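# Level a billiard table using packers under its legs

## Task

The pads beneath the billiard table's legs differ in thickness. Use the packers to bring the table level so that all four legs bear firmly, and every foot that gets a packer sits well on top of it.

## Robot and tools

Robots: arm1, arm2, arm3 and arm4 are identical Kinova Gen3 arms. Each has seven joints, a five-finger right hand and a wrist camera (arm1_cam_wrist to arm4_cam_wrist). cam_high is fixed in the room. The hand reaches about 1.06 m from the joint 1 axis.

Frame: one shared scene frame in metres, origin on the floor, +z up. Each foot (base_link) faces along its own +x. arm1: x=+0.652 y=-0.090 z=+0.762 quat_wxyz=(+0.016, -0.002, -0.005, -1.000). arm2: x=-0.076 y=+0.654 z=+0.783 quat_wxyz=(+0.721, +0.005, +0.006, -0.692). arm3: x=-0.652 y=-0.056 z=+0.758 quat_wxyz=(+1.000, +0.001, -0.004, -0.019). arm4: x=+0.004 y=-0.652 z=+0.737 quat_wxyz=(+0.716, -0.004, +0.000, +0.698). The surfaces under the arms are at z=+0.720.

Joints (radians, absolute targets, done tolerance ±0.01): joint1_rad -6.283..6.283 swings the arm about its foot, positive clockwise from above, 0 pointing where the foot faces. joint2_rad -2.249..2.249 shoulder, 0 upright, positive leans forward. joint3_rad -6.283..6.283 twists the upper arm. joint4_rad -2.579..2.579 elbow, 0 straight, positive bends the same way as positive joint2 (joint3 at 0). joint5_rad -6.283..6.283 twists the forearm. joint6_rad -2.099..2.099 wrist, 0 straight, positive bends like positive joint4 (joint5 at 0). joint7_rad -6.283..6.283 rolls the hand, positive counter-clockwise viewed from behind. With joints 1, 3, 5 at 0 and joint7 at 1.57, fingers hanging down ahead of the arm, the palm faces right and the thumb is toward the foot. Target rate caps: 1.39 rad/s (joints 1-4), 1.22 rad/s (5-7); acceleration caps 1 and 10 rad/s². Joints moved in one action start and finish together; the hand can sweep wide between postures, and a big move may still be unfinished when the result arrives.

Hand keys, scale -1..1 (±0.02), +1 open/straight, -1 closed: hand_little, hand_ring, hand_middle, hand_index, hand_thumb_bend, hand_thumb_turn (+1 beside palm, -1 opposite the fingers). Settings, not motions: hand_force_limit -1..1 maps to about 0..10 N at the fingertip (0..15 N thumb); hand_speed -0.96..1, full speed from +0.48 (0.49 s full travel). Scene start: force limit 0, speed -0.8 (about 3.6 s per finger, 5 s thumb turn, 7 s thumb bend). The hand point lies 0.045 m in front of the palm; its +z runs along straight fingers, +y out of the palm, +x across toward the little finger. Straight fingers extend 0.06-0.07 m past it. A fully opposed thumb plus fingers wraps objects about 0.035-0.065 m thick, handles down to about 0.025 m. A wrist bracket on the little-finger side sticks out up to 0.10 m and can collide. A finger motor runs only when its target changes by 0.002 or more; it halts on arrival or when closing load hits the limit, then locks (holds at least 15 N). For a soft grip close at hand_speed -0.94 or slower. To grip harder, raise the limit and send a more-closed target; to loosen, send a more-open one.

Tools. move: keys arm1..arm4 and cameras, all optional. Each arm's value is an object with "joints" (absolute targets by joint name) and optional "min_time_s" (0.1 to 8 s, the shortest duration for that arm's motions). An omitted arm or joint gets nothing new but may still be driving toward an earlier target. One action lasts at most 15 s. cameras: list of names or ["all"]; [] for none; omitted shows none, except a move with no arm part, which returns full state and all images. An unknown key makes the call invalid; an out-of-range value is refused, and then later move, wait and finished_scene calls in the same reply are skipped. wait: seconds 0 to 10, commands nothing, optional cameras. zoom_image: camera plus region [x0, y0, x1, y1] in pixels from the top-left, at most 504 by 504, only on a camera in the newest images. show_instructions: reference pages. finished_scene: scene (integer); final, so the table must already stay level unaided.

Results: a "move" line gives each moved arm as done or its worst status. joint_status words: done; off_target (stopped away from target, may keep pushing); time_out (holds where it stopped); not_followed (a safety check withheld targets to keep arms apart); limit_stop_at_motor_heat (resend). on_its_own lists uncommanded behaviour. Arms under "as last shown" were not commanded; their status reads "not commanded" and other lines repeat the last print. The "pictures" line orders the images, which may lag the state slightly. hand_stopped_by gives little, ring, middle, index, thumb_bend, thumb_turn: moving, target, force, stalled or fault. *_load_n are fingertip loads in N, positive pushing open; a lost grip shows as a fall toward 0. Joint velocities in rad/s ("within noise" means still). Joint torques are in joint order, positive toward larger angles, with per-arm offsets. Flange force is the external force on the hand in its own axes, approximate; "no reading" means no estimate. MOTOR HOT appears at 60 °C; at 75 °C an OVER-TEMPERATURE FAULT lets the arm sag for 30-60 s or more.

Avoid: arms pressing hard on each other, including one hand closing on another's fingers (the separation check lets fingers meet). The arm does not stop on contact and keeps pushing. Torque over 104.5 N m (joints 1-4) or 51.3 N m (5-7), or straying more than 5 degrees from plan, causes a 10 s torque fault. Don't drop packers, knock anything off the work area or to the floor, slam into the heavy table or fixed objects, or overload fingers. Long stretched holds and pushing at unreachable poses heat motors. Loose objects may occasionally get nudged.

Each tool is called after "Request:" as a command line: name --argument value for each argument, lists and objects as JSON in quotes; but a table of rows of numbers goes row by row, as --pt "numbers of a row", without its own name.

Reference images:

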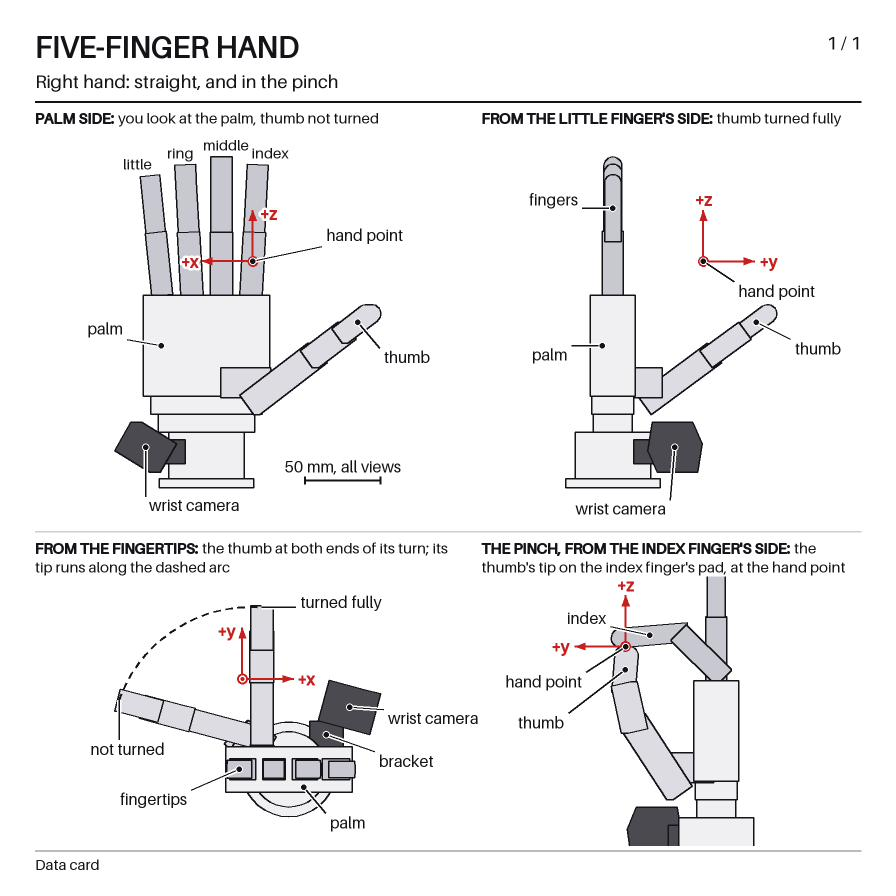

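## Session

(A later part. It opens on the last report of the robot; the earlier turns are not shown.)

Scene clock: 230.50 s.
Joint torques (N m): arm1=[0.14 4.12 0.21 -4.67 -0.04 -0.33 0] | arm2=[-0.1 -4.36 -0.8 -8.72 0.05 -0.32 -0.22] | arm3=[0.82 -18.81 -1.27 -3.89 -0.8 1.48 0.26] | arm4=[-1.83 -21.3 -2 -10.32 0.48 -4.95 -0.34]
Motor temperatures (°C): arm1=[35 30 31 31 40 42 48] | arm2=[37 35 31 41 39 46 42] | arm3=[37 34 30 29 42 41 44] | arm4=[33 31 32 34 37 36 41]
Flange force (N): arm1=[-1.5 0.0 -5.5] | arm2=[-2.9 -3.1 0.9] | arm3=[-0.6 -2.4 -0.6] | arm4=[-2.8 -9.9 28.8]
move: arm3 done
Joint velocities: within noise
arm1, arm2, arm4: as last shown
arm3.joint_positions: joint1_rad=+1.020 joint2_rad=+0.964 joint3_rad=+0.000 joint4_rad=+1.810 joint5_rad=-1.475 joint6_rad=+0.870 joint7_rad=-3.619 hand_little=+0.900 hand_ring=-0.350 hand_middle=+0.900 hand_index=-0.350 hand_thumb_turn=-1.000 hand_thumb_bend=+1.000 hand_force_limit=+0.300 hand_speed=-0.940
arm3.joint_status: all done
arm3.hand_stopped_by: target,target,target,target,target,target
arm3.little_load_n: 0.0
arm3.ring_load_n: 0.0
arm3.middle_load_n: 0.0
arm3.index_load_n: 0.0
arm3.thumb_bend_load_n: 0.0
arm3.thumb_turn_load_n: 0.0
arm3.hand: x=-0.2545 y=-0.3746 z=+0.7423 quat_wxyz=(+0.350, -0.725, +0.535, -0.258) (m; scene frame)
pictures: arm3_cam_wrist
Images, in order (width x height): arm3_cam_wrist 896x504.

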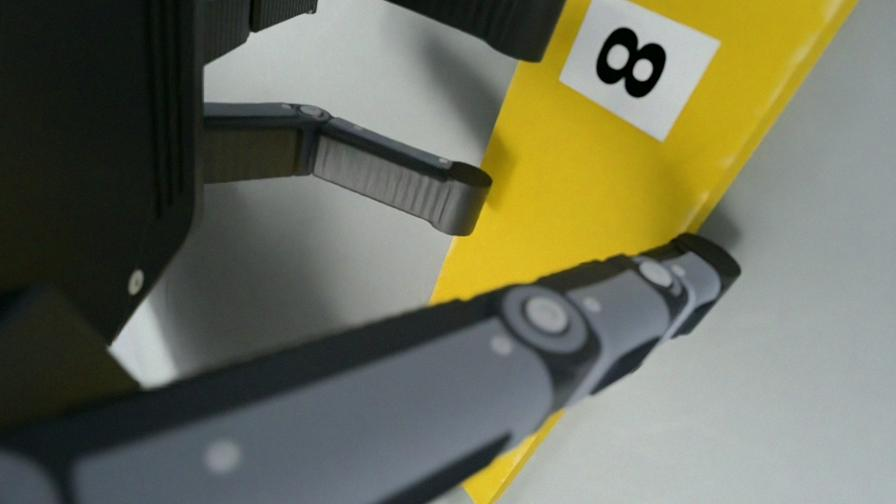

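Request:
move --arm3 '{"joints": {"joint2_rad": 0.953, "joint4_rad": 1.8122, "joint5_rad": -1.4674, "joint6_rad": 0.8704, "joint7_rad": -3.6317}, "min_time_s": 1}'

Request:
move --arm3 '{"joints": {"hand_index": 0.08, "hand_ring": 0.08, "hand_speed": -0.8}}'

Request:
move --arm3 '{"joints": {"hand_index": -0.05, "hand_ring": -0.05, "hand_speed": -0.94}}'

Request:
move --arm3 '{"joints": {"joint2_rad": 0.9621, "joint4_rad": 1.8107, "joint5_rad": -1.4738, "joint6_rad": 0.8697, "joint7_rad": -3.6218}, "min_time_s": 1}' --cameras '["arm3_cam_wrist"]'

Scene clock: 232.60 s.
Joint torques (N m): arm1=[0.14 4.15 0.2 -4.65 -0.01 -0.3 0.03] | arm2=[-0.14 -4.36 -0.89 -8.78 0.01 -0.31 -0.18] | arm3=[0.85 -18.67 -1.3 -3.95 -0.79 1.47 0.28] | arm4=[-1.9 -21.27 -2.02 -10.32 0.47 -4.94 -0.32]
Motor temperatures (°C): arm1=[35 30 31 31 40 42 48] | arm2=[37 35 31 41 39 46 42] | arm3=[37 34 30 29 42 41 44] | arm4=[33 31 32 34 37 36 41]
Flange force (N): arm1=[-1.4 0.1 -5.5] | arm2=[-2.8 -3.2 1.1] | arm3=[-0.7 -2.6 -0.7] | arm4=[-3.4 -9.8 28.7]
move: arm3 done
Joint velocities: within noise
arm1.joint_positions: joint1_rad=+0.377 joint2_rad=-0.549 joint3_rad=-0.108 joint4_rad=+1.320 joint5_rad=-0.050 joint6_rad=+2.060 joint7_rad=-1.502 hand_little=+1.000 hand_ring=+1.000 hand_middle=+1.000 hand_index=+1.000 hand_thumb_turn=+1.000 hand_thumb_bend=+1.000 hand_force_limit=+0.000 hand_speed=-0.800
arm1.joint_status: not commanded
arm1.hand_stopped_by: target,target,target,target,target,target
arm1.little_load_n: 0.0
arm1.ring_load_n: 0.0
arm1.middle_load_n: 0.0
arm1.index_load_n: 0.0
arm1.thumb_bend_load_n: 0.0
arm1.thumb_turn_load_n: 0.0
arm1.hand: x=+0.5209 y=-0.1206 z=+1.3320 quat_wxyz=(+0.027, -0.986, +0.072, +0.151) (m; scene frame)
arm2, arm4: as last shown
arm2.middle_load_n: -0.5
arm2.thumb_bend_load_n: -0.5
arm3.joint_positions: joint1_rad=+1.020 joint2_rad=+0.953 joint3_rad=+0.000 joint4_rad=+1.812 joint5_rad=-1.467 joint6_rad=+0.870 joint7_rad=-3.632 hand_little=+0.900 hand_ring=-0.350 hand_middle=+0.900 hand_index=-0.350 hand_thumb_turn=-1.000 hand_thumb_bend=+1.000 hand_force_limit=+0.300 hand_speed=-0.940
arm3.joint_status: all done
arm3.hand_stopped_by: target,target,target,target,target,target
arm3.little_load_n: 0.0
arm3.ring_load_n: 0.0
arm3.middle_load_n: 0.0
arm3.index_load_n: 0.0
arm3.thumb_bend_load_n: 0.0
arm3.thumb_turn_load_n: 0.0
arm3.hand: x=-0.2545 y=-0.3746 z=+0.7473 quat_wxyz=(+0.350, -0.725, +0.535, -0.258) (m; scene frame)
pictures: none

Scene clock: 233.87 s.
Joint torques (N m): arm1=[0.21 4.07 0.18 -4.67 -0.01 -0.36 0.02] | arm2=[-0.13 -4.38 -0.84 -8.7 0.07 -0.31 -0.25] | arm3=[0.87 -18.64 -1.36 -4 -0.84 1.49 0.26] | arm4=[-1.95 -21.23 -2.05 -10.31 0.51 -4.95 -0.34]
Motor temperatures (°C): arm1=[35 30 31 31 40 42 48] | arm2=[37 35 31 41 39 46 42] | arm3=[37 34 30 29 42 41 44] | arm4=[33 31 32 34 37 36 41]
Flange force (N): arm1=[-1.5 -0.1 -5.6] | arm2=[-3.0 -3.3 0.8] | arm3=[-0.8 -2.7 -0.8] | arm4=[-3.5 -9.8 28.5]
move: arm3 done
Joint velocities: within noise
arm1, arm2, arm4: as last shown
arm2.middle_load_n: 0.0
arm2.thumb_bend_load_n: 0.0
arm3.joint_positions: joint1_rad=+1.020 joint2_rad=+0.953 joint3_rad=+0.000 joint4_rad=+1.812 joint5_rad=-1.467 joint6_rad=+0.870 joint7_rad=-3.632 hand_little=+0.900 hand_ring=+0.080 hand_middle=+0.900 hand_index=+0.080 hand_thumb_turn=-1.000 hand_thumb_bend=+1.000 hand_force_limit=+0.300 hand_speed=-0.800
arm3.joint_status: all done
arm3.hand_stopped_by: target,target,target,target,target,target
arm3.little_load_n: 0.0
arm3.ring_load_n: -0.5
arm3.middle_load_n: 0.0
arm3.index_load_n: 0.0
arm3.thumb_bend_load_n: 0.0
arm3.thumb_turn_load_n: 0.0
arm3.hand: x=-0.2545 y=-0.3746 z=+0.7473 quat_wxyz=(+0.350, -0.725, +0.535, -0.258) (m; scene frame)
arm4.middle_load_n: 6.0
arm4.thumb_bend_load_n: -0.5
pictures: none

Scene clock: 235.13 s.
Joint torques (N m): arm1=[0.12 4.12 0.13 -4.71 -0.07 -0.3 0.08] | arm2=[-0.08 -4.35 -0.85 -8.73 0.02 -0.31 -0.24] | arm3=[0.79 -18.76 -1.35 -4.02 -0.82 1.46 0.21] | arm4=[-1.91 -21.26 -2.04 -10.39 0.5 -4.94 -0.37]
Motor temperatures (°C): arm1=[35 30 31 31 40 42 48] | arm2=[37 35 31 41 39 46 42] | arm3=[37 34 30 29 42 41 44] | arm4=[33 31 32 34 37 36 41]
Flange force (N): arm1=[-1.4 0.0 -5.3] | arm2=[-2.9 -3.3 0.9] | arm3=[-0.9 -2.2 -0.7] | arm4=[-3.2 -10.1 28.6]
move: arm3 done
Joint velocities: within noise
arm1, arm2, arm4: as last shown
arm3.joint_positions: joint1_rad=+1.020 joint2_rad=+0.953 joint3_rad=+0.000 joint4_rad=+1.812 joint5_rad=-1.467 joint6_rad=+0.870 joint7_rad=-3.632 hand_little=+0.900 hand_ring=-0.050 hand_middle=+0.900 hand_index=-0.050 hand_thumb_turn=-1.000 hand_thumb_bend=+1.000 hand_force_limit=+0.300 hand_speed=-0.940
arm3.joint_status: all done
arm3.hand_stopped_by: target,target,target,target,target,target
arm3.little_load_n: 0.0
arm3.ring_load_n: 0.0
arm3.middle_load_n: 0.0
arm3.index_load_n: 0.0
arm3.thumb_bend_load_n: 0.0
arm3.thumb_turn_load_n: 0.0
arm3.hand: x=-0.2545 y=-0.3746 z=+0.7473 quat_wxyz=(+0.350, -0.725, +0.535, -0.258) (m; scene frame)
arm4.thumb_bend_load_n: 0.0
pictures: none

Scene clock: 236.43 s.
Joint torques (N m): arm1=[0.16 4.03 0.14 -4.7 -0.02 -0.33 0.01] | arm2=[-0.03 -4.3 -0.81 -8.65 0.04 -0.39 -0.23] | arm3=[0.75 -18.72 -1.31 -3.95 -0.82 1.5 0.22] | arm4=[-1.94 -21.28 -2.01 -10.36 0.48 -4.93 -0.32]
Motor temperatures (°C): arm1=[35 30 31 31 40 42 48] | arm2=[37 35 31 41 39 46 42] | arm3=[37 34 30 29 42 41 44] | arm4=[33 31 32 34 37 36 41]
Flange force (N): arm1=[-1.6 -0.2 -5.5] | arm2=[-2.9 -3.1 0.4] | arm3=[-0.9 -2.4 -0.8] | arm4=[-3.8 -10.0 28.7]
move: arm3 done
Joint velocities: within noise
arm1, arm4: as last shown
arm2.joint_positions: joint1_rad=+0.750 joint2_rad=-0.300 joint3_rad=+0.000 joint4_rad=+1.700 joint5_rad=+0.000 joint6_rad=+1.600 joint7_rad=-1.570 hand_little=+0.990 hand_ring=+0.990 hand_middle=+0.990 hand_index=+0.990 hand_thumb_turn=+1.000 hand_thumb_bend=+1.000 hand_force_limit=+0.000 hand_speed=-0.800
arm2.joint_status: not commanded
arm2.hand_stopped_by: target,target,target,target,target,target
arm2.little_load_n: -0.5
arm2.ring_load_n: -0.5
arm2.middle_load_n: 0.0
arm2.index_load_n: 0.0
arm2.thumb_bend_load_n: 0.0
arm2.thumb_turn_load_n: 0.0
arm2.hand: x=-0.2184 y=+0.4265 z=+1.2052 quat_wxyz=(-0.022, -0.906, -0.417, +0.062) (m; scene frame)
arm3.joint_positions: joint1_rad=+1.020 joint2_rad=+0.962 joint3_rad=+0.000 joint4_rad=+1.811 joint5_rad=-1.474 joint6_rad=+0.870 joint7_rad=-3.622 hand_little=+0.900 hand_ring=-0.050 hand_middle=+0.900 hand_index=-0.050 hand_thumb_turn=-1.000 hand_thumb_bend=+1.000 hand_force_limit=+0.300 hand_speed=-0.940
arm3.joint_status: all done
arm3.hand_stopped_by: target,target,target,target,target,target
arm3.little_load_n: 0.0
arm3.ring_load_n: 0.0
arm3.middle_load_n: 0.0
arm3.index_load_n: 0.0
arm3.thumb_bend_load_n: 0.0
arm3.thumb_turn_load_n: 0.0
arm3.hand: x=-0.2545 y=-0.3746 z=+0.7433 quat_wxyz=(+0.350, -0.725, +0.535, -0.258) (m; scene frame)
arm4.middle_load_n: 6.5
arm4.thumb_bend_load_n: -0.5
pictures: arm3_cam_wrist
Images, in order (width x height): arm3_cam_wrist 896x504.

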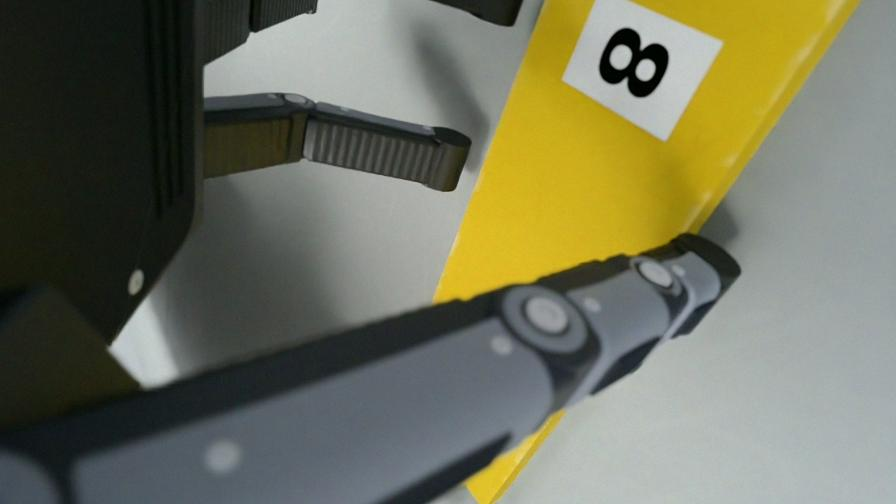

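Request:
move --arm3 '{"joints": {"joint2_rad": 0.9662, "joint4_rad": 1.81, "joint5_rad": -1.4767, "joint6_rad": 0.8693, "joint7_rad": -3.6173}, "min_time_s": 0.8}'

Request:
move --arm3 '{"joints": {"joint2_rad": 0.9696, "joint4_rad": 1.8094, "joint5_rad": -1.4791, "joint6_rad": 0.869, "joint7_rad": -3.6135}, "min_time_s": 0.8}' --cameras '["arm3_cam_wrist"]'

Scene clock: 237.90 s.
Joint torques (N m): arm1=[0.18 4.14 0.14 -4.65 -0.05 -0.31 0.01] | arm2=[-0.17 -4.36 -0.92 -8.71 0.06 -0.35 -0.2] | arm3=[0.83 -18.83 -1.36 -3.92 -0.82 1.52 0.27] | arm4=[-1.89 -21.27 -1.98 -10.34 0.51 -4.91 -0.37]
Motor temperatures (°C): arm1=[35 30 31 31 40 42 48] | arm2=[37 35 31 41 39 46 42] | arm3=[37 34 30 29 42 41 44] | arm4=[33 31 32 34 37 36 41]
Flange force (N): arm1=[-1.4 -0.2 -5.5] | arm2=[-2.9 -3.4 0.7] | arm3=[-0.7 -2.4 -0.7] | arm4=[-3.3 -10.0 28.8]
move: arm3 done
Joint velocities: within noise
arm1, arm2, arm4: as last shown
arm2.little_load_n: 0.0
arm3.joint_positions: joint1_rad=+1.020 joint2_rad=+0.966 joint3_rad=+0.000 joint4_rad=+1.810 joint5_rad=-1.477 joint6_rad=+0.869 joint7_rad=-3.617 hand_little=+0.900 hand_ring=-0.050 hand_middle=+0.900 hand_index=-0.050 hand_thumb_turn=-1.000 hand_thumb_bend=+1.000 hand_force_limit=+0.300 hand_speed=-0.940
arm3.joint_status: all done
arm3.hand_stopped_by: target,target,target,target,target,target
arm3.little_load_n: 0.0
arm3.ring_load_n: 0.0
arm3.middle_load_n: -0.5
arm3.index_load_n: 0.0
arm3.thumb_bend_load_n: 0.0
arm3.thumb_turn_load_n: 0.0
arm3.hand: x=-0.2545 y=-0.3746 z=+0.7415 quat_wxyz=(+0.350, -0.725, +0.535, -0.258) (m; scene frame)
arm4.little_load_n: 3.5
arm4.thumb_bend_load_n: 0.0
pictures: none

Scene clock: 239.00 s.
Joint torques (N m): arm1=[0.11 4.07 0.18 -4.71 0.02 -0.31 0.06] | arm2=[-0.08 -4.3 -0.84 -8.7 -0.01 -0.33 -0.23] | arm3=[0.71 -18.72 -1.32 -3.87 -0.84 1.47 0.2] | arm4=[-1.9 -21.24 -2 -10.32 0.51 -4.94 -0.32]
Motor temperatures (°C): arm1=[35 30 31 31 40 42 48] | arm2=[37 35 31 41 39 46 42] | arm3=[37 34 30 29 42 41 44] | arm4=[33 31 32 34 37 36 41]
Flange force (N): arm1=[-1.5 0.2 -5.3] | arm2=[-2.8 -3.3 0.8] | arm3=[-0.8 -2.3 -1.0] | arm4=[-3.3 -9.9 28.6]
move: arm3 done
Joint velocities: within noise
arm1, arm2: as last shown
arm2.ring_load_n: 0.0
arm2.thumb_bend_load_n: -0.5
arm3.joint_positions: joint1_rad=+1.020 joint2_rad=+0.970 joint3_rad=+0.000 joint4_rad=+1.809 joint5_rad=-1.479 joint6_rad=+0.869 joint7_rad=-3.613 hand_little=+0.900 hand_ring=-0.050 hand_middle=+0.900 hand_index=-0.050 hand_thumb_turn=-1.000 hand_thumb_bend=+1.000 hand_force_limit=+0.300 hand_speed=-0.940
arm3.joint_status: all done
arm3.hand_stopped_by: target,target,target,target,target,target
arm3.little_load_n: 0.0
arm3.ring_load_n: 0.0
arm3.middle_load_n: 0.0
arm3.index_load_n: 0.0
arm3.thumb_bend_load_n: 0.0
arm3.thumb_turn_load_n: 0.0
arm3.hand: x=-0.2545 y=-0.3746 z=+0.7400 quat_wxyz=(+0.350, -0.725, +0.535, -0.258) (m; scene frame)
arm4.joint_positions: joint1_rad=-0.305 joint2_rad=+0.271 joint3_rad=+0.000 joint4_rad=+2.450 joint5_rad=+0.000 joint6_rad=-0.104 joint7_rad=-3.142 hand_little=+0.500 hand_ring=+0.501 hand_middle=+0.500 hand_index=+0.501 hand_thumb_turn=+1.000 hand_thumb_bend=+1.000 hand_force_limit=+0.000 hand_speed=-0.800
arm4.joint_status: not commanded
arm4.hand_stopped_by: target,target,target,target,target,target
arm4.little_load_n: 4.0
arm4.ring_load_n: 7.5
arm4.middle_load_n: 6.5
arm4.index_load_n: 7.0
arm4.thumb_bend_load_n: 0.0
arm4.thumb_turn_load_n: 0.0
arm4.hand: x=-0.0688 y=-0.1998 z=+0.8885 quat_wxyz=(+0.034, +0.135, -0.957, -0.254) (m; scene frame)
pictures: arm3_cam_wrist
Images, in order (width x height): arm3_cam_wrist 896x504.

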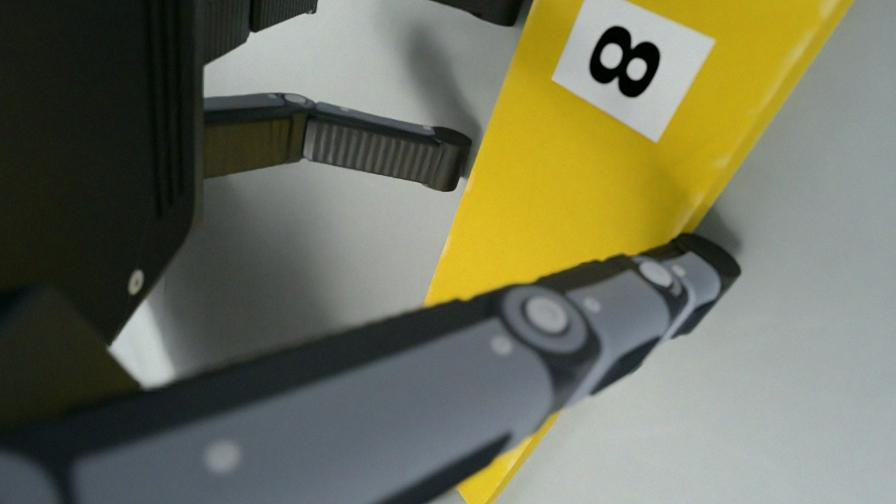

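Request:
move --arm3 '{"joints": {"joint2_rad": 0.9734, "joint4_rad": 1.8088, "joint5_rad": -1.4817, "joint6_rad": 0.8686, "joint7_rad": -3.6094}, "min_time_s": 0.8}'

Request:
move --arm3 '{"joints": {"hand_index": -0.4, "hand_ring": -0.4, "hand_force_limit": 0.0}}' --cameras '["arm3_cam_wrist", "cam_high"]'

Scene clock: 240.47 s.
Joint torques (N m): arm1=[0.18 4.01 0.1 -4.68 -0.03 -0.33 0.07] | arm2=[-0.18 -4.41 -0.84 -8.78 0.03 -0.32 -0.19] | arm3=[0.74 -15.93 -0.72 -3.52 -0.6 0.66 0.4] | arm4=[-1.91 -21.27 -2.01 -10.37 0.46 -4.95 -0.32]
Motor temperatures (°C): arm1=[35 30 31 31 40 42 48] | arm2=[37 35 31 41 39 46 42] | arm3=[37 34 30 29 42 41 44] | arm4=[33 31 32 34 37 36 41]
Flange force (N): arm1=[-1.6 -0.2 -5.6] | arm2=[-2.9 -3.2 1.1] | arm3=[-1.6 -7.3 -5.3] | arm4=[-3.6 -10.0 28.6]
move: arm3 done
Joint velocities: within noise
arm1, arm2, arm4: as last shown
arm1.ring_load_n: -0.5
arm2.thumb_bend_load_n: 0.0
arm3.joint_positions: joint1_rad=+1.020 joint2_rad=+0.973 joint3_rad=+0.000 joint4_rad=+1.809 joint5_rad=-1.482 joint6_rad=+0.869 joint7_rad=-3.609 hand_little=+0.900 hand_ring=-0.050 hand_middle=+0.900 hand_index=-0.050 hand_thumb_turn=-1.000 hand_thumb_bend=+1.000 hand_force_limit=+0.300 hand_speed=-0.940
arm3.joint_status: all done
arm3.hand_stopped_by: target,target,target,target,target,target
arm3.little_load_n: 0.0
arm3.ring_load_n: 0.0
arm3.middle_load_n: 0.0
arm3.index_load_n: 0.0
arm3.thumb_bend_load_n: 0.0
arm3.thumb_turn_load_n: 0.5
arm3.hand: x=-0.2545 y=-0.3746 z=+0.7383 quat_wxyz=(+0.350, -0.725, +0.535, -0.258) (m; scene frame)
arm4.middle_load_n: 6.0
pictures: none

Scene clock: 242.03 s.
Joint torques (N m): arm1=[0.18 4.09 0.16 -4.76 0.04 -0.36 0.01] | arm2=[-0.21 -4.37 -0.87 -8.71 0.06 -0.3 -0.19] | arm3=[1.38 -16.39 -0.06 -2.81 -0.29 0.63 0.24] | arm4=[-1.89 -21.21 -1.94 -10.34 0.47 -4.95 -0.36]
Motor temperatures (°C): arm1=[35 30 31 31 40 42 48] | arm2=[37 35 31 41 39 46 42] | arm3=[37 34 30 29 42 41 44] | arm4=[33 31 32 34 37 36 41]
Flange force (N): arm1=[-1.3 0.0 -5.2] | arm2=[-3.0 -3.2 0.9] | arm3=[-0.4 -6.9 -2.1] | arm4=[-3.7 -9.9 28.4]
move: arm3 off_target
Joint velocities: within noise
arm1, arm2, arm4: as last shown
arm1.ring_load_n: 0.0
arm3.joint_positions: joint1_rad=+1.020 joint2_rad=+0.973 joint3_rad=+0.000 joint4_rad=+1.809 joint5_rad=-1.482 joint6_rad=+0.869 joint7_rad=-3.609 hand_little=+0.900 hand_ring=-0.144 hand_middle=+0.900 hand_index=-0.144 hand_thumb_turn=-1.000 hand_thumb_bend=+1.000 hand_force_limit=+0.000 hand_speed=-0.940
arm3.joint_status: hand_ring off_target (ended at -0.144, target -0.400); hand_index off_target (ended at -0.144, target -0.400); the others done
arm3.hand_stopped_by: target,force,target,force,target,target
arm3.little_load_n: 0.0
arm3.ring_load_n: 5.5
arm3.middle_load_n: 0.0
arm3.index_load_n: 5.5
arm3.thumb_bend_load_n: 2.0
arm3.thumb_turn_load_n: 1.5
arm3.hand: x=-0.2545 y=-0.3746 z=+0.7383 quat_wxyz=(+0.350, -0.725, +0.535, -0.258) (m; scene frame)
arm4.middle_load_n: 6.5
pictures: arm3_cam_wrist, cam_high
Images, in order (width x height): arm3_cam_wrist 896x504, cam_high 896x504.

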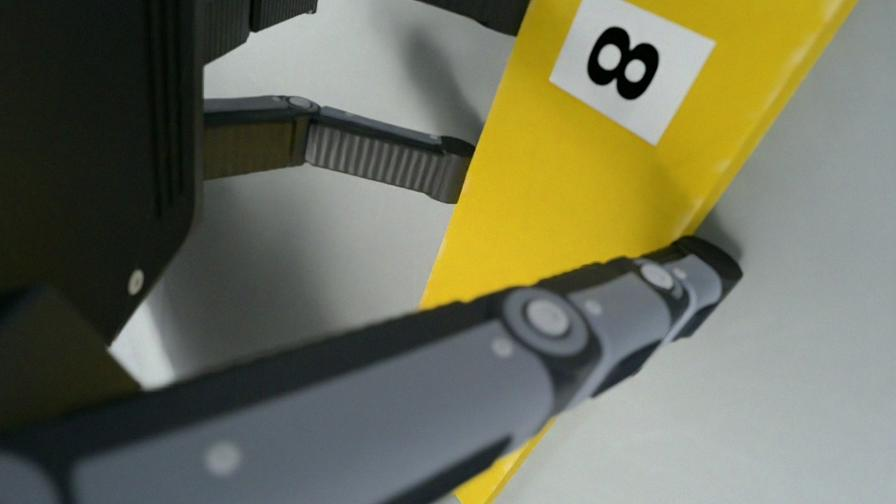

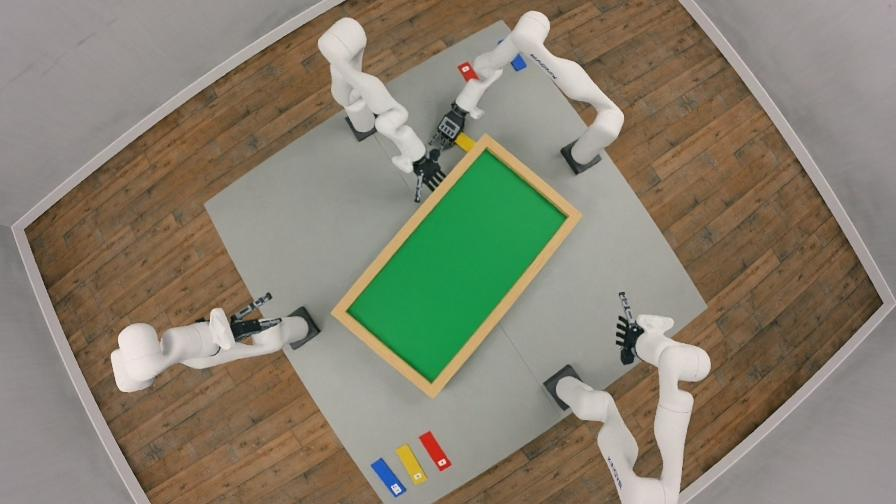

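Request:
move --arm3 '{"joints": {"joint1_rad": 1.0006, "joint2_rad": 0.9403, "joint4_rad": 1.947, "joint5_rad": -1.5905, "joint6_rad": 0.8591, "joint7_rad": -3.4716}, "min_time_s": 3}' --cameras '["arm3_cam_wrist", "cam_high", "arm4_cam_wrist"]'

Request:
zoom_image --camera "cam_high" --region '[410, 90, 550, 190]'

Scene clock: 247.37 s.
Joint torques (N m): arm1=[0.15 4.07 0.23 -4.65 0.03 -0.32 0.07] | arm2=[-0.07 -4.4 -0.94 -8.69 0.03 -0.32 -0.21] | arm3=[0.8 -17.84 -1.41 -3.19 -0.65 1.67 0.22] | arm4=[-1.95 -21.3 -2.04 -10.35 0.46 -4.98 -0.33]
Motor temperatures (°C): arm1=[35 30 31 31 40 42 48] | arm2=[37 35 31 41 39 46 42] | arm3=[37 34 30 29 42 41 44] | arm4=[33 31 32 34 37 36 41]
Flange force (N): arm1=[-1.6 0.4 -5.6] | arm2=[-3.1 -3.5 0.8] | arm3=[-0.9 -2.1 -0.7] | arm4=[-3.8 -9.8 28.6]
move: arm3 done
Joint velocities: within noise
arm1.joint_positions: joint1_rad=+0.377 joint2_rad=-0.549 joint3_rad=-0.108 joint4_rad=+1.320 joint5_rad=-0.050 joint6_rad=+2.060 joint7_rad=-1.502 hand_little=+1.000 hand_ring=+1.000 hand_middle=+1.000 hand_index=+1.000 hand_thumb_turn=+1.000 hand_thumb_bend=+1.000 hand_force_limit=+0.000 hand_speed=-0.800
arm1.joint_status: not commanded
arm1.hand_stopped_by: target,target,target,target,target,target
arm1.little_load_n: 0.0
arm1.ring_load_n: 0.0
arm1.middle_load_n: 0.0
arm1.index_load_n: 0.0
arm1.thumb_bend_load_n: -0.5
arm1.thumb_turn_load_n: 0.0
arm1.hand: x=+0.5209 y=-0.1206 z=+1.3320 quat_wxyz=(+0.027, -0.986, +0.072, +0.151) (m; scene frame)
arm2, arm4: as last shown
arm3.joint_positions: joint1_rad=+1.001 joint2_rad=+0.940 joint3_rad=+0.000 joint4_rad=+1.947 joint5_rad=-1.590 joint6_rad=+0.859 joint7_rad=-3.472 hand_little=+0.900 hand_ring=-0.144 hand_middle=+0.900 hand_index=-0.144 hand_thumb_turn=-1.000 hand_thumb_bend=+1.001 hand_force_limit=+0.000 hand_speed=-0.940
arm3.joint_status: all done
arm3.hand_stopped_by: target,force,target,force,target,target
arm3.little_load_n: 0.0
arm3.ring_load_n: 4.5
arm3.middle_load_n: 0.0
arm3.index_load_n: 5.5
arm3.thumb_bend_load_n: 2.5
arm3.thumb_turn_load_n: 2.5
arm3.hand: x=-0.2664 y=-0.3364 z=+0.7398 quat_wxyz=(+0.350, -0.725, +0.535, -0.258) (m; scene frame)
arm4.middle_load_n: 6.0
pictures: arm3_cam_wrist, arm4_cam_wrist, cam_high
Images, in order (width x height): arm3_cam_wrist 896x504, arm4_cam_wrist 896x504, cam_high 896x504.

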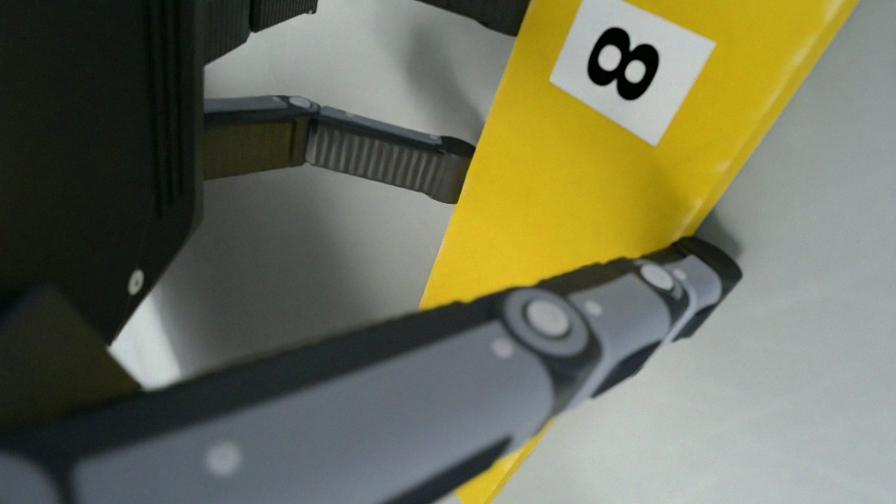

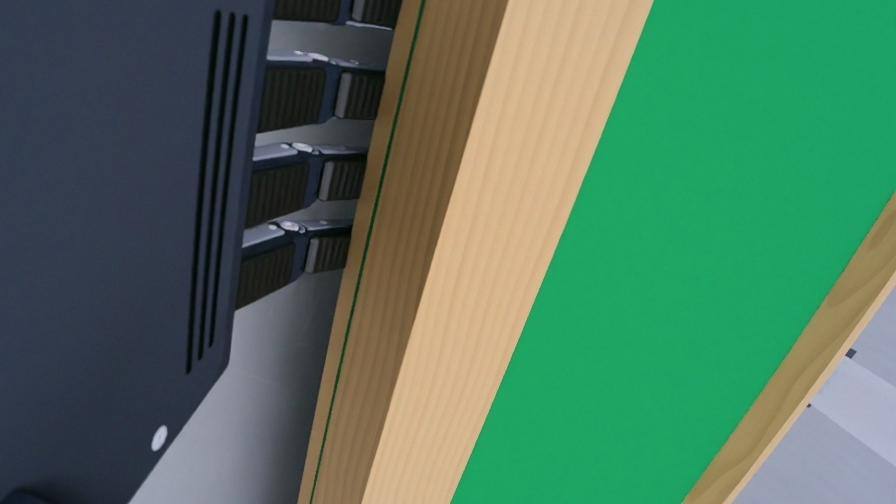

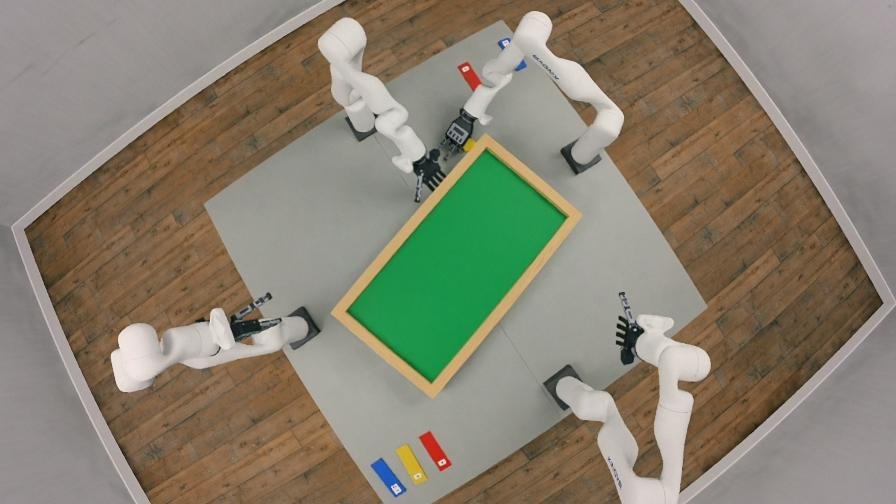

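Scaled by 3.600.

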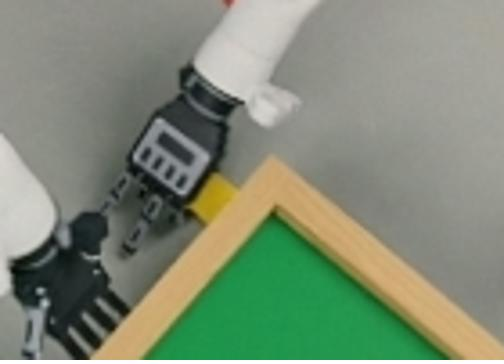

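Request:
move --arm3 '{"joints": {"hand_index": 0.0, "hand_ring": 0.0, "hand_speed": -0.9}}'

Request:
move --arm3 '{"joints": {"joint2_rad": 0.9171, "joint4_rad": 1.951, "joint5_rad": -1.5743, "joint6_rad": 0.8606, "joint7_rad": -3.4966}, "min_time_s": 1}' --cameras '["arm3_cam_wrist"]'

Request:
move --arm3 '{"joints": {"joint1_rad": 1.0203, "joint2_rad": 0.9374, "joint4_rad": 1.8495, "joint5_rad": -1.4857, "joint6_rad": 0.8683, "joint7_rad": -3.6033, "hand_ring": 0.9}, "min_time_s": 2}' --cameras '["arm3_cam_wrist"]'

Scene clock: 250.70 s.
Joint torques (N m): arm1=[0.06 4.02 0.17 -4.7 -0.02 -0.32 0.04] | arm2=[-0.1 -4.38 -0.85 -8.74 0.06 -0.29 -0.17] | arm3=[0.71 -17.59 -1.34 -3.15 -0.58 1.57 0.25] | arm4=[-1.93 -21.31 -2.02 -10.31 0.5 -4.97 -0.34]
Motor temperatures (°C): arm1=[35 30 31 31 40 42 48] | arm2=[37 35 31 41 39 46 42] | arm3=[37 34 30 29 42 41 44] | arm4=[33 31 32 34 37 36 41]
Flange force (N): arm1=[-1.6 0.1 -5.5] | arm2=[-3.0 -3.1 1.0] | arm3=[-1.0 -2.5 -1.1] | arm4=[-3.5 -9.8 28.7]
move: arm3 done
Joint velocities: within noise
arm1, arm2, arm4: as last shown
arm1.little_load_n: 0.5
arm3.joint_positions: joint1_rad=+1.001 joint2_rad=+0.940 joint3_rad=+0.000 joint4_rad=+1.947 joint5_rad=-1.590 joint6_rad=+0.859 joint7_rad=-3.472 hand_little=+0.900 hand_ring=+0.000 hand_middle=+0.900 hand_index=+0.000 hand_thumb_turn=-1.000 hand_thumb_bend=+1.000 hand_force_limit=+0.000 hand_speed=-0.900
arm3.joint_status: all done
arm3.hand_stopped_by: target,target,target,target,target,target
arm3.little_load_n: 0.0
arm3.ring_load_n: 0.0
arm3.middle_load_n: 0.0
arm3.index_load_n: 0.0
arm3.thumb_bend_load_n: 0.0
arm3.thumb_turn_load_n: 0.0
arm3.hand: x=-0.2664 y=-0.3364 z=+0.7398 quat_wxyz=(+0.350, -0.725, +0.535, -0.258) (m; scene frame)
arm4.middle_load_n: 6.5
pictures: none

Scene clock: 252.00 s.
Joint torques (N m): arm1=[0.13 3.98 0.21 -4.73 -0.05 -0.34 0.08] | arm2=[-0.07 -4.37 -0.82 -8.7 0.07 -0.35 -0.2] | arm3=[0.73 -17.52 -1.3 -3.25 -0.66 1.57 0.26] | arm4=[-1.92 -21.24 -2.06 -10.36 0.47 -4.92 -0.32]
Motor temperatures (°C): arm1=[35 30 31 31 40 42 48] | arm2=[37 35 31 41 39 46 42] | arm3=[37 34 30 29 42 41 44] | arm4=[33 31 32 34 37 36 41]
Flange force (N): arm1=[-1.7 0.2 -5.5] | arm2=[-3.0 -3.1 0.7] | arm3=[-0.7 -2.5 -1.0] | arm4=[-3.3 -10.0 28.6]
move: arm3 done
Joint velocities: within noise
arm1, arm2, arm4: as last shown
arm1.little_load_n: 0.0
arm1.thumb_bend_load_n: 0.0
arm3.joint_positions: joint1_rad=+1.001 joint2_rad=+0.917 joint3_rad=+0.000 joint4_rad=+1.951 joint5_rad=-1.574 joint6_rad=+0.861 joint7_rad=-3.497 hand_little=+0.900 hand_ring=+0.000 hand_middle=+0.900 hand_index=+0.000 hand_thumb_turn=-1.000 hand_thumb_bend=+1.000 hand_force_limit=+0.000 hand_speed=-0.900
arm3.joint_status: all done
arm3.hand_stopped_by: target,target,target,target,target,target
arm3.little_load_n: 0.0
arm3.ring_load_n: 0.0
arm3.middle_load_n: 0.0
arm3.index_load_n: 0.0
arm3.thumb_bend_load_n: -0.5
arm3.thumb_turn_load_n: 0.0
arm3.hand: x=-0.2661 y=-0.3362 z=+0.7496 quat_wxyz=(+0.351, -0.724, +0.534, -0.258) (m; scene frame)
arm4.middle_load_n: 6.0
pictures: arm3_cam_wrist
Images, in order (width x height): arm3_cam_wrist 896x504.

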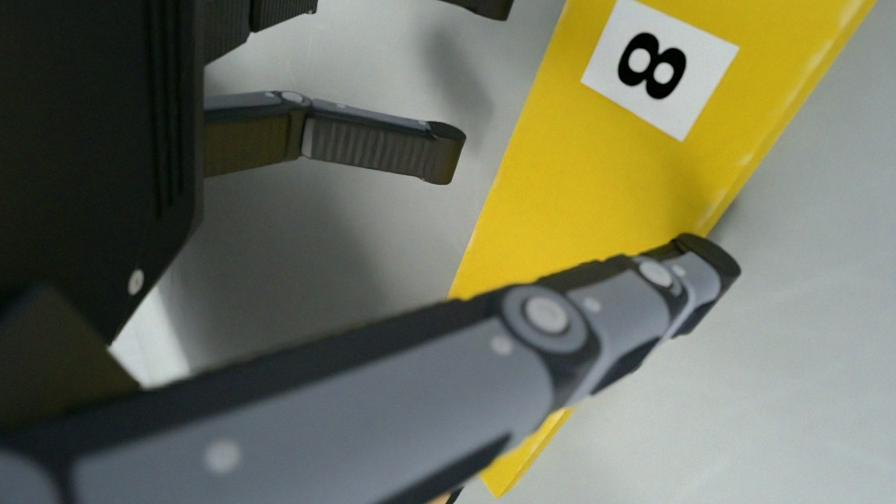

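Scene clock: 255.70 s.
Joint torques (N m): arm1=[0.1 3.98 0.18 -4.8 0 -0.36 0.06] | arm2=[-0.16 -4.35 -0.82 -8.73 0.07 -0.33 -0.18] | arm3=[0.74 -18.3 -1.3 -3.96 -0.76 1.47 0.29] | arm4=[-1.95 -21.22 -1.99 -10.39 0.46 -4.96 -0.38]
Motor temperatures (°C): arm1=[35 30 31 31 40 42 48] | arm2=[37 35 31 41 39 46 42] | arm3=[37 34 30 29 42 41 44] | arm4=[33 32 32 34 37 36 41]
Flange force (N): arm1=[-1.6 0.2 -5.2] | arm2=[-2.9 -3.1 0.9] | arm3=[-1.2 -2.6 -1.0] | arm4=[-3.9 -10.0 28.4]
move: arm3 done
Joint velocities: within noise
arm1, arm4: as last shown
arm2.joint_positions: joint1_rad=+0.750 joint2_rad=-0.300 joint3_rad=+0.000 joint4_rad=+1.700 joint5_rad=+0.000 joint6_rad=+1.600 joint7_rad=-1.570 hand_little=+0.990 hand_ring=+0.990 hand_middle=+0.990 hand_index=+0.990 hand_thumb_turn=+1.000 hand_thumb_bend=+1.000 hand_force_limit=+0.000 hand_speed=-0.800
arm2.joint_status: not commanded
arm2.hand_stopped_by: target,target,target,target,target,target
arm2.little_load_n: 0.0
arm2.ring_load_n: 0.0
arm2.middle_load_n: 0.0
arm2.index_load_n: 0.0
arm2.thumb_bend_load_n: -0.5
arm2.thumb_turn_load_n: 0.0
arm2.hand: x=-0.2184 y=+0.4265 z=+1.2052 quat_wxyz=(-0.022, -0.906, -0.417, +0.062) (m; scene frame)
arm3.joint_positions: joint1_rad=+1.020 joint2_rad=+0.937 joint3_rad=+0.000 joint4_rad=+1.849 joint5_rad=-1.486 joint6_rad=+0.868 joint7_rad=-3.603 hand_little=+0.900 hand_ring=+0.900 hand_middle=+0.900 hand_index=+0.000 hand_thumb_turn=-1.000 hand_thumb_bend=+1.000 hand_force_limit=+0.000 hand_speed=-0.900
arm3.joint_status: all done
arm3.hand_stopped_by: target,target,target,target,target,target
arm3.little_load_n: 0.0
arm3.ring_load_n: 0.0
arm3.middle_load_n: 0.0
arm3.index_load_n: 0.0
arm3.thumb_bend_load_n: 0.0
arm3.thumb_turn_load_n: 0.0
arm3.hand: x=-0.2595 y=-0.3658 z=+0.7502 quat_wxyz=(+0.350, -0.725, +0.535, -0.258) (m; scene frame)
arm4.middle_load_n: 6.5
pictures: arm3_cam_wrist
Images, in order (width x height): arm3_cam_wrist 896x504.

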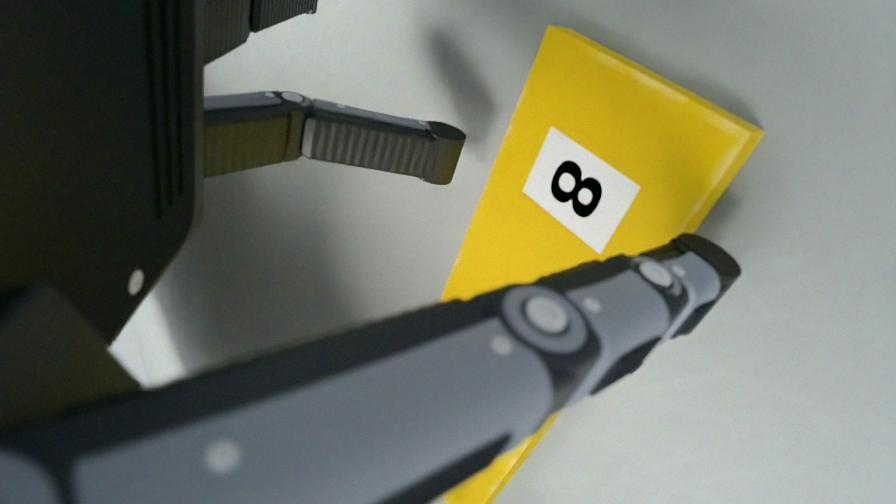

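Request:
move --arm3 '{"joints": {"hand_index": -0.05}}'

Request:
move --arm3 '{"joints": {"joint2_rad": 0.9641, "joint4_rad": 1.8449, "joint5_rad": -1.5043, "joint6_rad": 0.8666, "joint7_rad": -3.5746, "hand_speed": -0.94}, "min_time_s": 1.5}'

Request:
move --arm3 '{"joints": {"hand_index": -0.42}}' --cameras '["arm3_cam_wrist"]'

Scene clock: 258.57 s.
Joint torques (N m): arm1=[0.11 4.05 0.12 -4.55 -0.05 -0.3 0.01] | arm2=[-0.14 -4.39 -0.92 -8.74 0.12 -0.3 -0.16] | arm3=[0.75 -18.29 -1.27 -3.9 -0.76 1.47 0.25] | arm4=[-1.89 -21.25 -1.95 -10.35 0.47 -4.97 -0.35]
Motor temperatures (°C): arm1=[35 30 31 31 40 42 48] | arm2=[37 35 31 41 39 46 42] | arm3=[37 34 30 29 42 41 44] | arm4=[33 32 32 34 37 36 41]
Flange force (N): arm1=[-1.8 -0.2 -6.0] | arm2=[-3.0 -3.3 1.0] | arm3=[-1.1 -2.5 -0.9] | arm4=[-3.6 -9.9 28.5]
move: arm3 done
Joint velocities: within noise
arm1, arm2, arm4: as last shown
arm1.thumb_bend_load_n: -0.5
arm2.thumb_bend_load_n: 0.0
arm3.joint_positions: joint1_rad=+1.020 joint2_rad=+0.937 joint3_rad=+0.000 joint4_rad=+1.849 joint5_rad=-1.486 joint6_rad=+0.868 joint7_rad=-3.603 hand_little=+0.900 hand_ring=+0.900 hand_middle=+0.900 hand_index=-0.050 hand_thumb_turn=-1.000 hand_thumb_bend=+1.000 hand_force_limit=+0.000 hand_speed=-0.900
arm3.joint_status: all done
arm3.hand_stopped_by: target,target,target,target,target,target
arm3.little_load_n: 0.0
arm3.ring_load_n: 0.0
arm3.middle_load_n: 0.0
arm3.index_load_n: 0.0
arm3.thumb_bend_load_n: 0.0
arm3.thumb_turn_load_n: 0.0
arm3.hand: x=-0.2595 y=-0.3658 z=+0.7502 quat_wxyz=(+0.350, -0.725, +0.535, -0.258) (m; scene frame)
arm4.ring_load_n: 7.0
arm4.thumb_bend_load_n: -0.5
pictures: none

Scene clock: 260.37 s.
Joint torques (N m): arm1=[0.13 4.06 0.11 -4.71 -0.01 -0.32 0] | arm2=[-0.08 -4.35 -0.82 -8.65 0.08 -0.34 -0.27] | arm3=[0.9 -18.43 -1.4 -3.75 -0.76 1.47 0.29] | arm4=[-1.88 -21.32 -2.07 -10.4 0.44 -4.95 -0.34]
Motor temperatures (°C): arm1=[35 30 31 31 40 42 48] | arm2=[37 35 31 41 39 46 42] | arm3=[37 34 30 29 42 41 44] | arm4=[33 32 32 34 37 36 41]
Flange force (N): arm1=[-1.5 -0.2 -5.4] | arm2=[-3.0 -3.3 0.6] | arm3=[-0.8 -2.8 -1.0] | arm4=[-3.0 -10.1 28.8]
move: arm3 done
Joint velocities: within noise
arm1, arm2: as last shown
arm1.thumb_bend_load_n: 0.0
arm3.joint_positions: joint1_rad=+1.020 joint2_rad=+0.964 joint3_rad=+0.000 joint4_rad=+1.845 joint5_rad=-1.504 joint6_rad=+0.867 joint7_rad=-3.575 hand_little=+0.900 hand_ring=+0.900 hand_middle=+0.900 hand_index=-0.050 hand_thumb_turn=-1.000 hand_thumb_bend=+1.000 hand_force_limit=+0.000 hand_speed=-0.940
arm3.joint_status: all done
arm3.hand_stopped_by: target,target,target,target,target,target
arm3.little_load_n: -0.5
arm3.ring_load_n: 0.0
arm3.middle_load_n: 0.0
arm3.index_load_n: 0.0
arm3.thumb_bend_load_n: 0.0
arm3.thumb_turn_load_n: 0.0
arm3.hand: x=-0.2594 y=-0.3657 z=+0.7387 quat_wxyz=(+0.350, -0.725, +0.535, -0.258) (m; scene frame)
arm4.joint_positions: joint1_rad=-0.305 joint2_rad=+0.271 joint3_rad=+0.000 joint4_rad=+2.450 joint5_rad=+0.000 joint6_rad=-0.104 joint7_rad=-3.142 hand_little=+0.500 hand_ring=+0.501 hand_middle=+0.500 hand_index=+0.501 hand_thumb_turn=+1.000 hand_thumb_bend=+1.000 hand_force_limit=+0.000 hand_speed=-0.800
arm4.joint_status: not commanded
arm4.hand_stopped_by: target,target,target,target,target,target
arm4.little_load_n: 4.0
arm4.ring_load_n: 7.5
arm4.middle_load_n: 6.5
arm4.index_load_n: 7.0
arm4.thumb_bend_load_n: -0.5
arm4.thumb_turn_load_n: 0.0
arm4.hand: x=-0.0688 y=-0.1998 z=+0.8885 quat_wxyz=(+0.034, +0.135, -0.957, -0.254) (m; scene frame)
pictures: none

Scene clock: 262.03 s.
Joint torques (N m): arm1=[0.18 4.05 0.18 -4.74 -0.05 -0.33 0.03] | arm2=[-0.21 -4.41 -0.83 -8.77 0.02 -0.36 -0.22] | arm3=[0.8 -18.69 -1.31 -3.73 -0.79 1.59 0.32] | arm4=[-1.91 -21.3 -2.02 -10.33 0.48 -4.94 -0.34]
Motor temperatures (°C): arm1=[35 30 31 31 40 42 48] | arm2=[37 35 31 41 39 46 42] | arm3=[37 34 30 29 42 41 44] | arm4=[33 32 32 34 37 36 41]
Flange force (N): arm1=[-1.5 -0.1 -5.3] | arm2=[-2.9 -3.3 0.9] | arm3=[-0.6 -2.3 -0.6] | arm4=[-3.4 -9.9 28.8]
move: arm3 off_target
Joint velocities: within noise
arm1, arm2, arm4: as last shown
arm3.joint_positions: joint1_rad=+1.020 joint2_rad=+0.964 joint3_rad=+0.000 joint4_rad=+1.845 joint5_rad=-1.504 joint6_rad=+0.867 joint7_rad=-3.575 hand_little=+0.900 hand_ring=+0.900 hand_middle=+0.900 hand_index=-0.143 hand_thumb_turn=-1.000 hand_thumb_bend=+1.000 hand_force_limit=+0.000 hand_speed=-0.940
arm3.joint_status: hand_index off_target (ended at -0.143, target -0.420)
arm3.hand_stopped_by: target,target,target,force,target,target
arm3.little_load_n: 0.0
arm3.ring_load_n: 0.0
arm3.middle_load_n: 0.0
arm3.index_load_n: 6.0
arm3.thumb_bend_load_n: 1.5
arm3.thumb_turn_load_n: -2.5
arm3.hand: x=-0.2595 y=-0.3657 z=+0.7387 quat_wxyz=(+0.350, -0.725, +0.535, -0.258) (m; scene frame)
arm4.thumb_bend_load_n: 0.0
pictures: arm3_cam_wrist
Images, in order (width x height): arm3_cam_wrist 896x504.

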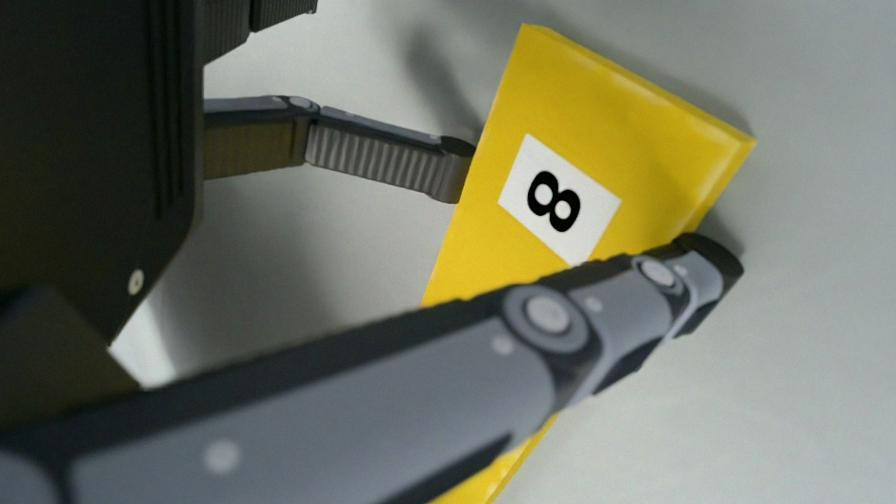

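Request:
move --arm3 '{"joints": {"joint1_rad": 0.9941, "joint2_rad": 0.933, "joint4_rad": 1.9838, "joint5_rad": -1.622, "joint6_rad": 0.8586, "joint7_rad": -3.4326}, "min_time_s": 3}' --cameras '["arm3_cam_wrist", "cam_high", "arm4_cam_wrist"]'

Request:
zoom_image --camera "cam_high" --region '[410, 90, 550, 190]'

Scene clock: 266.23 s.
Joint torques (N m): arm1=[0.1 3.98 0.11 -4.72 -0.03 -0.34 0] | arm2=[-0.12 -4.38 -0.86 -8.73 0.05 -0.3 -0.26] | arm3=[0.73 -17.52 -1.4 -2.94 -0.6 1.69 0.22] | arm4=[-1.91 -21.23 -2.05 -10.27 0.45 -4.94 -0.32]
Motor temperatures (°C): arm1=[35 30 31 31 40 42 48] | arm2=[37 35 31 41 39 46 42] | arm3=[37 34 30 29 42 41 44] | arm4=[33 32 32 34 37 36 41]
Flange force (N): arm1=[-1.6 -0.2 -5.5] | arm2=[-3.0 -3.4 0.9] | arm3=[-0.8 -2.0 -0.8] | arm4=[-3.4 -9.7 28.5]
move: arm3 done
Joint velocities: within noise
arm1, arm2, arm4: as last shown
arm1.index_load_n: -0.5
arm3.joint_positions: joint1_rad=+0.994 joint2_rad=+0.933 joint3_rad=+0.000 joint4_rad=+1.984 joint5_rad=-1.622 joint6_rad=+0.859 joint7_rad=-3.433 hand_little=+0.900 hand_ring=+0.900 hand_middle=+0.900 hand_index=-0.143 hand_thumb_turn=-1.000 hand_thumb_bend=+1.000 hand_force_limit=+0.000 hand_speed=-0.940
arm3.joint_status: all done
arm3.hand_stopped_by: target,target,target,force,target,target
arm3.little_load_n: 0.0
arm3.ring_load_n: 0.0
arm3.middle_load_n: 0.0
arm3.index_load_n: 6.5
arm3.thumb_bend_load_n: 1.5
arm3.thumb_turn_load_n: -2.5
arm3.hand: x=-0.2695 y=-0.3258 z=+0.7401 quat_wxyz=(+0.350, -0.725, +0.535, -0.258) (m; scene frame)
arm4.middle_load_n: 6.0
pictures: arm3_cam_wrist, arm4_cam_wrist, cam_high
Images, in order (width x height): arm3_cam_wrist 896x504, arm4_cam_wrist 896x504, cam_high 896x504.

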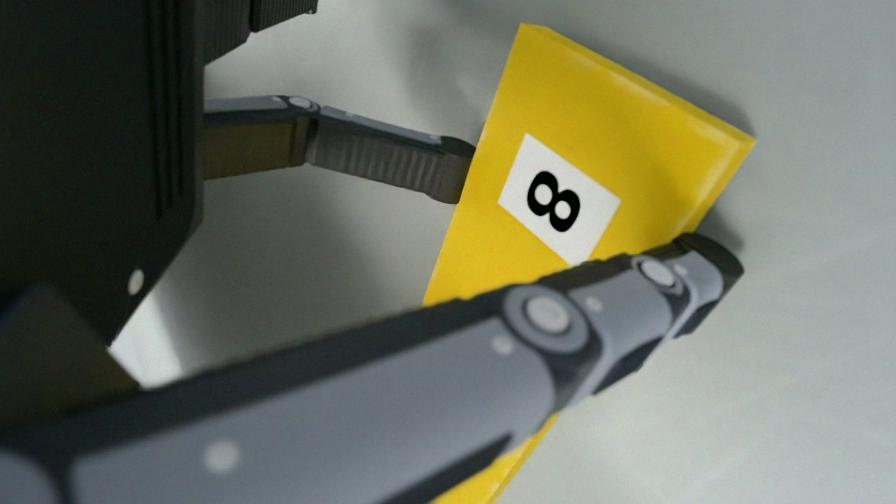

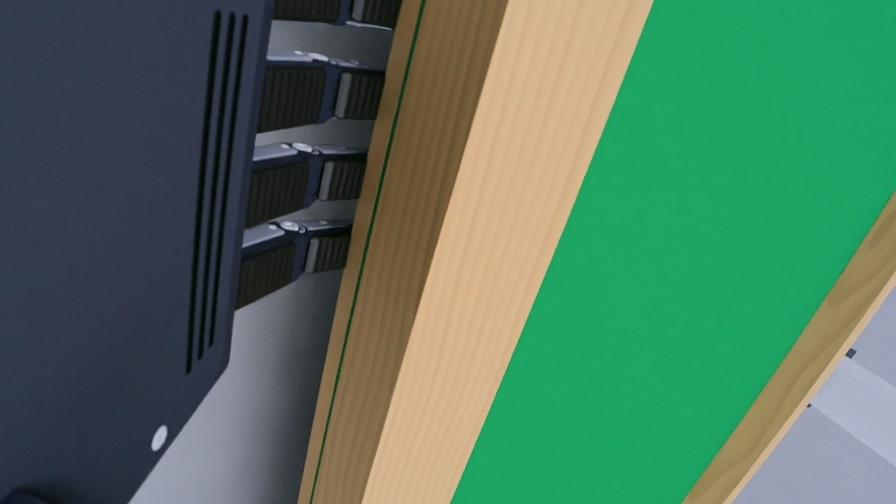

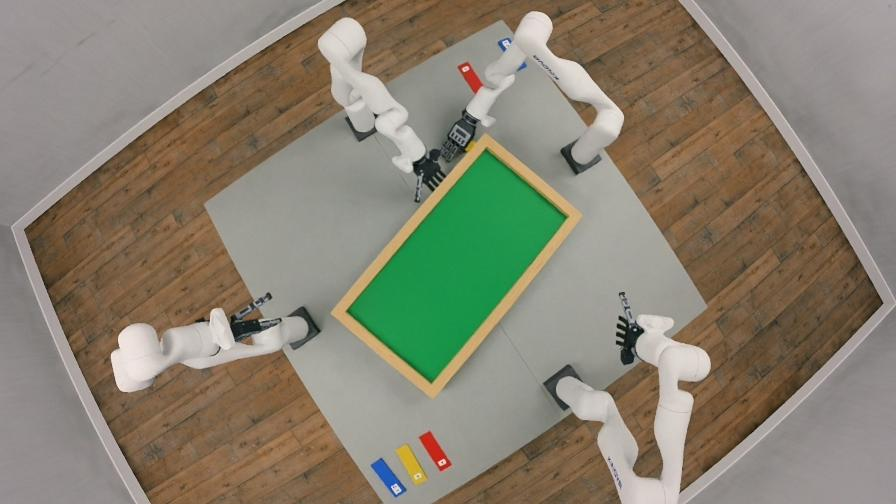

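Scaled by 3.600.

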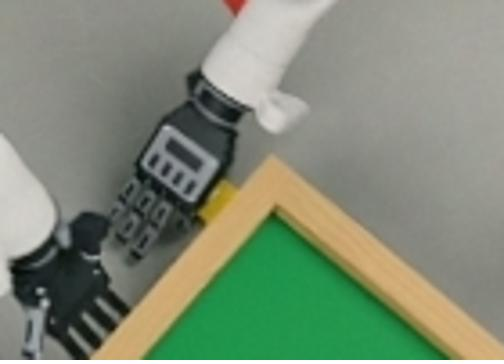

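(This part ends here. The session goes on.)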